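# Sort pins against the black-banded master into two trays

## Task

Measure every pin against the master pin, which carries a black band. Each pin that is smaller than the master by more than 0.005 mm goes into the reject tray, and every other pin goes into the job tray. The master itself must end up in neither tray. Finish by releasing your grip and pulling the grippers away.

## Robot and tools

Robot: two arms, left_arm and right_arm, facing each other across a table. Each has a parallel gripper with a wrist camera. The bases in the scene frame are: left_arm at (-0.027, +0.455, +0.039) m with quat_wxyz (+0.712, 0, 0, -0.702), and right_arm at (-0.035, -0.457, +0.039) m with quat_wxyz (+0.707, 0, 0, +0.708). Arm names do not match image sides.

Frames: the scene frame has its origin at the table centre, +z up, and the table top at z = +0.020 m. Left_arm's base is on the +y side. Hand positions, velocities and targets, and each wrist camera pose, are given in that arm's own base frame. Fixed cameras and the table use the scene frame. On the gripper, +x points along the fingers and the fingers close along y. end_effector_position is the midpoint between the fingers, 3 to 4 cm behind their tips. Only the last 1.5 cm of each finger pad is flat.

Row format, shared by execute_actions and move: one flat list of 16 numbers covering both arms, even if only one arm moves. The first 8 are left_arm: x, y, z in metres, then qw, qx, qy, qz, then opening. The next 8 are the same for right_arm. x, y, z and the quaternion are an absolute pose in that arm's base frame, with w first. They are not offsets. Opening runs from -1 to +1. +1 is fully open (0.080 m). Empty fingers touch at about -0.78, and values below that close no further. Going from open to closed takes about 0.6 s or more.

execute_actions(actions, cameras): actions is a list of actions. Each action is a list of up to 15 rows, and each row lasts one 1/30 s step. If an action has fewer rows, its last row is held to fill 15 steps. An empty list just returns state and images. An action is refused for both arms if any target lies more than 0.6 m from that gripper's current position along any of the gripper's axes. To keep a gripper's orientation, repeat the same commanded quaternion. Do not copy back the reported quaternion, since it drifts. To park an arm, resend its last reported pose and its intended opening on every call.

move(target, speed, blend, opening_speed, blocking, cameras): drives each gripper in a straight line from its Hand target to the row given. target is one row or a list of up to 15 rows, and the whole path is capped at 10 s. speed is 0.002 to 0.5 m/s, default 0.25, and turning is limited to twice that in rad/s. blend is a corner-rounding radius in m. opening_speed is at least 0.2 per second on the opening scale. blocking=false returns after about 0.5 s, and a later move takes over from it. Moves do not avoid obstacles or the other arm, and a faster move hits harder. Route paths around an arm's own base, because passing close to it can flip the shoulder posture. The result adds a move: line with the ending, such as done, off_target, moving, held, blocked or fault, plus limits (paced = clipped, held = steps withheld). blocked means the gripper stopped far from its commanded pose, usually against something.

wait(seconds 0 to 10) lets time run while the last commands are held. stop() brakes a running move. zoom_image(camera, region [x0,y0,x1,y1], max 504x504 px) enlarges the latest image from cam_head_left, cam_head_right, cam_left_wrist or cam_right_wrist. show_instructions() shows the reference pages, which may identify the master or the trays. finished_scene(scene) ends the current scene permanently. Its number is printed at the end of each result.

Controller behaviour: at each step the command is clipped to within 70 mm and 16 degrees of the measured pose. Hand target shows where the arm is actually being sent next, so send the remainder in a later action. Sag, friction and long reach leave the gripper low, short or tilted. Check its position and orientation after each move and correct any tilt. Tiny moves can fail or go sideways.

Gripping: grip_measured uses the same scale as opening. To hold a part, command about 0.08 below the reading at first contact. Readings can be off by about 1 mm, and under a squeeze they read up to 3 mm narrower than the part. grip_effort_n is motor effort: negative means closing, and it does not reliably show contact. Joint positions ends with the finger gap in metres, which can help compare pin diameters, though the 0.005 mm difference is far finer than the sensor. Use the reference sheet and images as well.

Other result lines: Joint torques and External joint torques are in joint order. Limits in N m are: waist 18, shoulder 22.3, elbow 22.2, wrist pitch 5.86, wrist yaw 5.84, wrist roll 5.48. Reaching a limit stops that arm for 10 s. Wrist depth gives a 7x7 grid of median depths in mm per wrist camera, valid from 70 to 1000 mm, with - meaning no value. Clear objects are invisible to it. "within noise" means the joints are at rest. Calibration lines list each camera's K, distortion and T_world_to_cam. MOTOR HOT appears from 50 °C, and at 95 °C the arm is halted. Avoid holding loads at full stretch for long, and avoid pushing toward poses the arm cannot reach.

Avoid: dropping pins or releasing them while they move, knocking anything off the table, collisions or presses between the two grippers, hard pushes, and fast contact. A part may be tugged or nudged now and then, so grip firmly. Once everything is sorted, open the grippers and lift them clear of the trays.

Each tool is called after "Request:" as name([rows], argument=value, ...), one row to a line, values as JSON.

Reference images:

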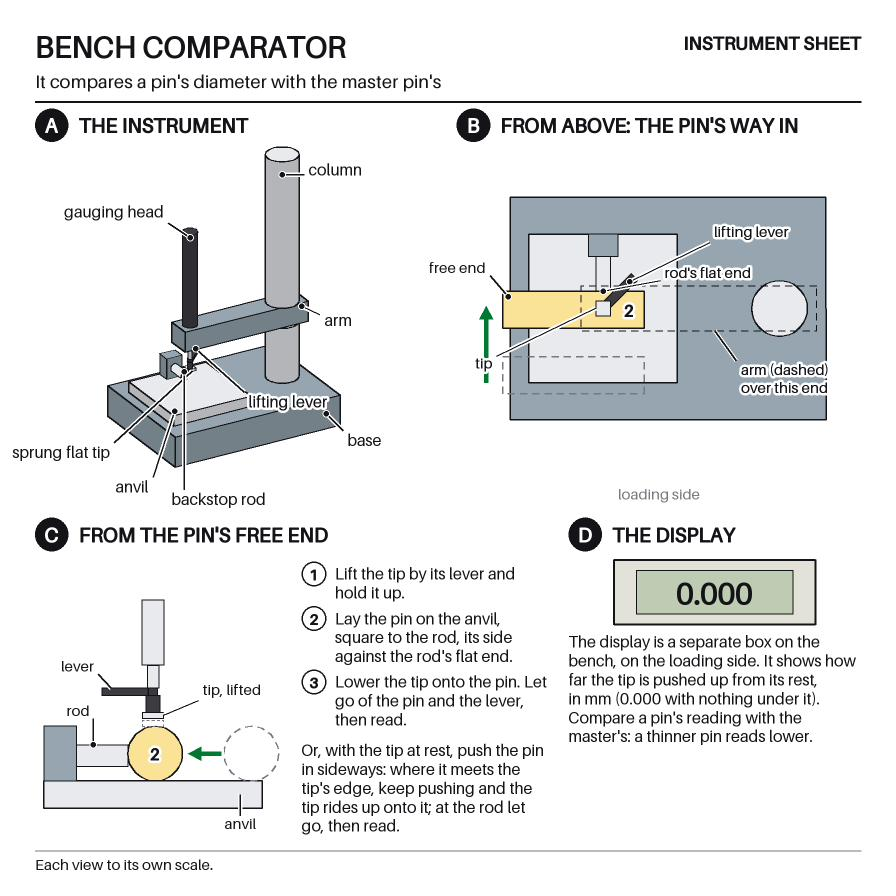

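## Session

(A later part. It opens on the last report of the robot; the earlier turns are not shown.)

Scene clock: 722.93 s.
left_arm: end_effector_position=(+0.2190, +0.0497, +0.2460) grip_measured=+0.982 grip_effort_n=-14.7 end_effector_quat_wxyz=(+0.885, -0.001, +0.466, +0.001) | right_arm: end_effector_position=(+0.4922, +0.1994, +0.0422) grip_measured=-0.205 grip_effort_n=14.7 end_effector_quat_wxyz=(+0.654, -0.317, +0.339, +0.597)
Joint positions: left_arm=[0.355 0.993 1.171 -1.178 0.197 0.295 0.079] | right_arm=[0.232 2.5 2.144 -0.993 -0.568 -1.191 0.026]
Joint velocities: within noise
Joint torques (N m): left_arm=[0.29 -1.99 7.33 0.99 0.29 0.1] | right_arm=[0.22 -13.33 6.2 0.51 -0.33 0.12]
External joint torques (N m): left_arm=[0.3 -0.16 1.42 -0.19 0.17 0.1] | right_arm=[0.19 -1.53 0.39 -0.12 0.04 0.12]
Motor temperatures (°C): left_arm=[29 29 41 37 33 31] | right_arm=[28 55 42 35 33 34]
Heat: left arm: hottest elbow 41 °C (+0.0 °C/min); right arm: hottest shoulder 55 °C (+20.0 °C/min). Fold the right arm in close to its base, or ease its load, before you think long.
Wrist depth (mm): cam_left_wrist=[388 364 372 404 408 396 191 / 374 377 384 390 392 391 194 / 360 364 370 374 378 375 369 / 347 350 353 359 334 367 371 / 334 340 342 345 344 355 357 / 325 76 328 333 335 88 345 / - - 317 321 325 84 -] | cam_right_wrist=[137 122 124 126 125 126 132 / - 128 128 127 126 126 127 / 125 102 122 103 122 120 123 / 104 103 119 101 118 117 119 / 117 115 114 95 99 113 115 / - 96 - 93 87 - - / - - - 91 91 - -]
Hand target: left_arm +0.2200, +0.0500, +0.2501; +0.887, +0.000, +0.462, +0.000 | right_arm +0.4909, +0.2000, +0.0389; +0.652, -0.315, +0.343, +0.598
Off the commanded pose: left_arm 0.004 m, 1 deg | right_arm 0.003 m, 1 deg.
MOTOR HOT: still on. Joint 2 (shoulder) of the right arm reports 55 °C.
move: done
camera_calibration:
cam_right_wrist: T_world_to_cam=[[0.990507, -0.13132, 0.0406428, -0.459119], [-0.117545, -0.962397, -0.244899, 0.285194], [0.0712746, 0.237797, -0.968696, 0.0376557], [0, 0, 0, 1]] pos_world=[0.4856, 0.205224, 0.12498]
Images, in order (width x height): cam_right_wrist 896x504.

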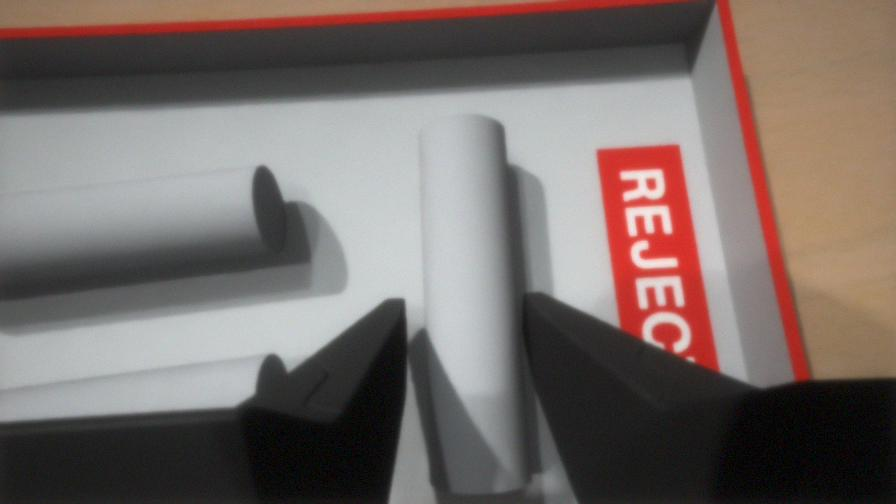

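Request:
move([
  [0.22,0.05,0.25,0.8871,0,0.4617,0,0.98,0.4885,0.171,0.080,0.6525,-0.3146,0.3433,0.5979,-0.12],
  [0.22,0.05,0.25,0.8871,0,0.4617,0,0.98,0.47,0.10,0.16,0.6525,-0.3146,0.3433,0.5979,-0.12],
  [0.22,0.05,0.25,0.8871,0,0.4617,0,0.98,0.25,0.05,0.22,0.8871,0,0.4617,0,-0.12],
], speed=[0.06,0.15,0.2], blend=[0.01,0.02,0], opening_speed=0.4)

Scene clock: 733.07 s.
left_arm: end_effector_position=(+0.2190, +0.0497, +0.2460) grip_measured=+0.982 grip_effort_n=-14.7 end_effector_quat_wxyz=(+0.885, -0.001, +0.466, +0.001) | right_arm: end_effector_position=(+0.2519, +0.0504, +0.2210) grip_measured=-0.123 grip_effort_n=14.2 end_effector_quat_wxyz=(+0.887, +0.000, +0.462, +0.001)
Joint positions: left_arm=[0.355 0.993 1.171 -1.178 0.197 0.295 0.079] | right_arm=[0.294 1.064 1.089 -1.005 0.165 0.241 0.029]
Joint velocities: within noise
Joint torques (N m): left_arm=[0.3 -1.99 7.33 0.98 0.29 0.1] | right_arm=[0.21 -4.32 6.08 0.96 0.23 0.13]
External joint torques (N m): left_arm=[0.3 -0.11 1.36 -0.2 0.18 0.1] | right_arm=[0.19 -1.73 -0.17 -0.22 0.14 0.13]
Motor temperatures (°C): left_arm=[29 29 41 37 33 31] | right_arm=[28 56 42 35 33 34]
Heat: left arm: hottest elbow 41 °C (+0.0 °C/min); right arm: hottest shoulder 56 °C (+20.3 °C/min). Fold the right arm in close to its base, or ease its load, before you think long.
Wrist depth (mm): cam_left_wrist=[389 364 373 408 409 406 418 / 374 377 383 388 393 394 395 / 360 365 370 375 378 380 385 / 347 351 354 359 335 367 372 / 335 338 342 344 344 355 355 / 325 76 327 332 335 88 346 / - - 316 320 323 84 -] | cam_right_wrist=[338 343 346 350 357 361 332 / 325 324 334 339 344 342 302 / 313 314 325 327 332 297 292 / 306 309 314 316 321 319 301 / 299 302 306 307 101 313 317 / 291 - - 297 84 - - / - - - 288 - - -]
Hand target: left_arm +0.2200, +0.0500, +0.2501; +0.887, +0.000, +0.462, +0.000 | right_arm +0.2500, +0.0500, +0.2200; +0.887, +0.000, +0.462, +0.000
Off the commanded pose: left_arm 0.004 m, 1 deg | right_arm 0.002 m, 0 deg.
MOTOR HOT: still on. Joint 2 (shoulder) of the right arm reports 56 °C.
move: done
camera_calibration:
cam_left_wrist: T_world_to_cam=[[-0.0122816, -0.99917, 0.0388432, 0.0490234], [-0.965206, 0.00169869, -0.261486, 0.307885], [0.261203, -0.0407031, -0.964425, 0.261841], [0, 0, 0, 1]] pos_world=[0.229381, 0.0591175, 0.331129]
cam_right_wrist: T_world_to_cam=[[-0.0434765, -0.998592, 0.0304008, 0.0584482], [-0.967454, 0.034489, -0.250687, 0.32252], [0.249286, -0.0403104, -0.967591, 0.232281], [0, 0, 0, 1]] pos_world=[0.25666, 0.0566058, 0.303828]

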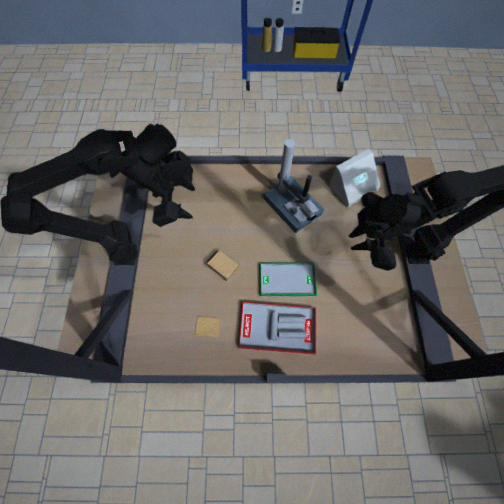

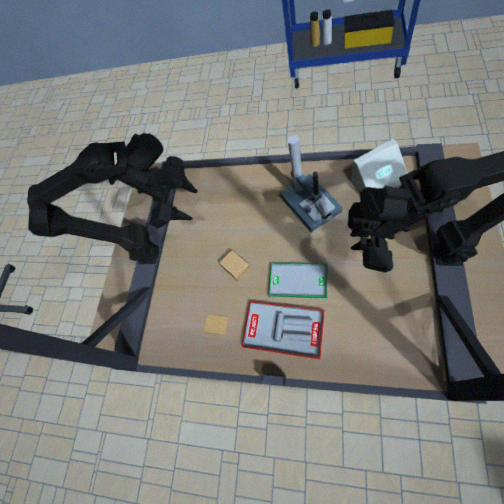

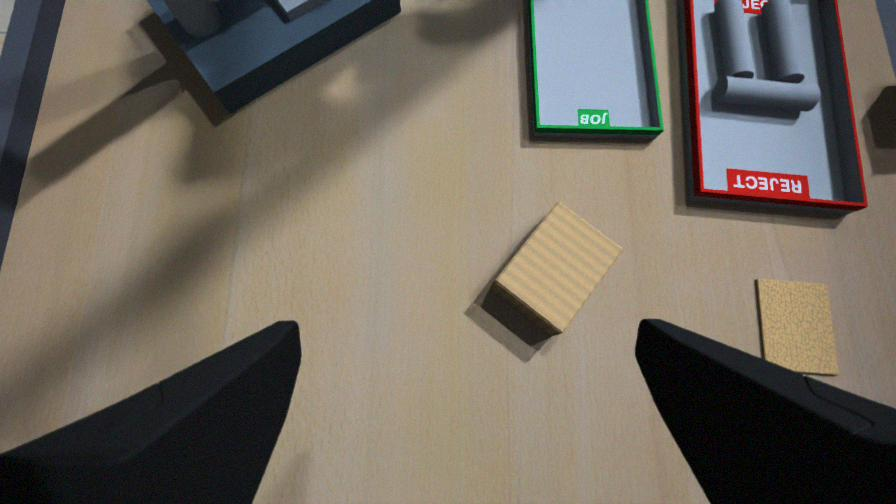

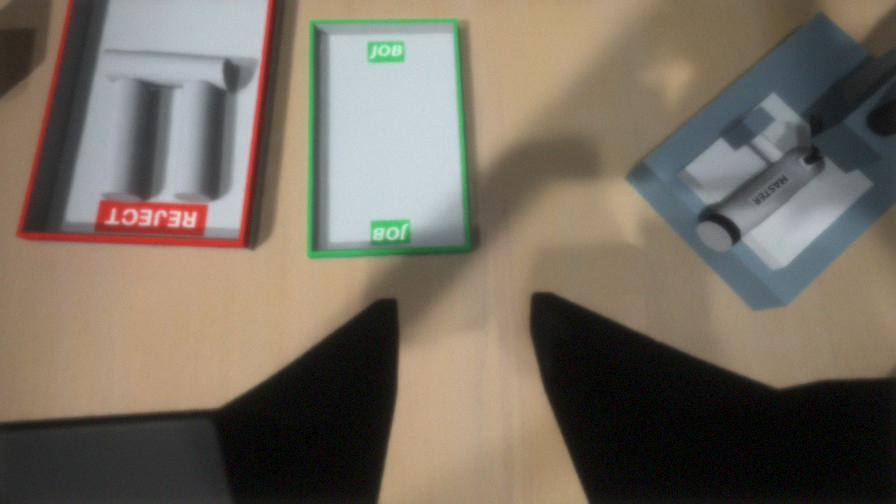

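Request:
zoom_image(camera="cam_left_wrist", region=[640, 0, 880, 220])

Request:
zoom_image(camera="cam_head_left", region=[180, 230, 340, 370])

Scaled by 2.100 from the camera's 896x504 image, which has a finer 1280x720 frame.

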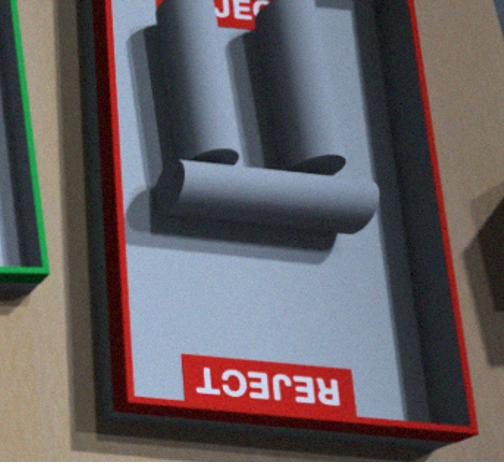

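Scaled by 3.150 from the camera's 504x504 image, which has a finer 720x720 frame.

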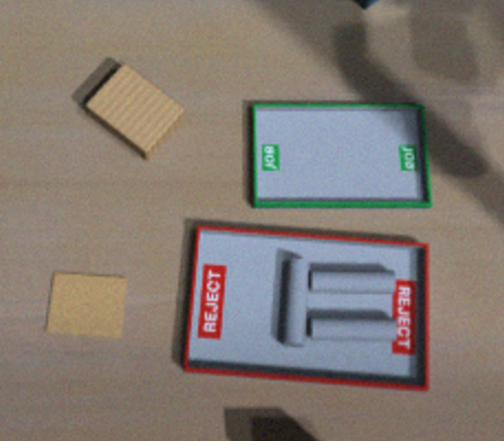

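Request:
finished_scene(scene=2)

The scene is finished: the task was done.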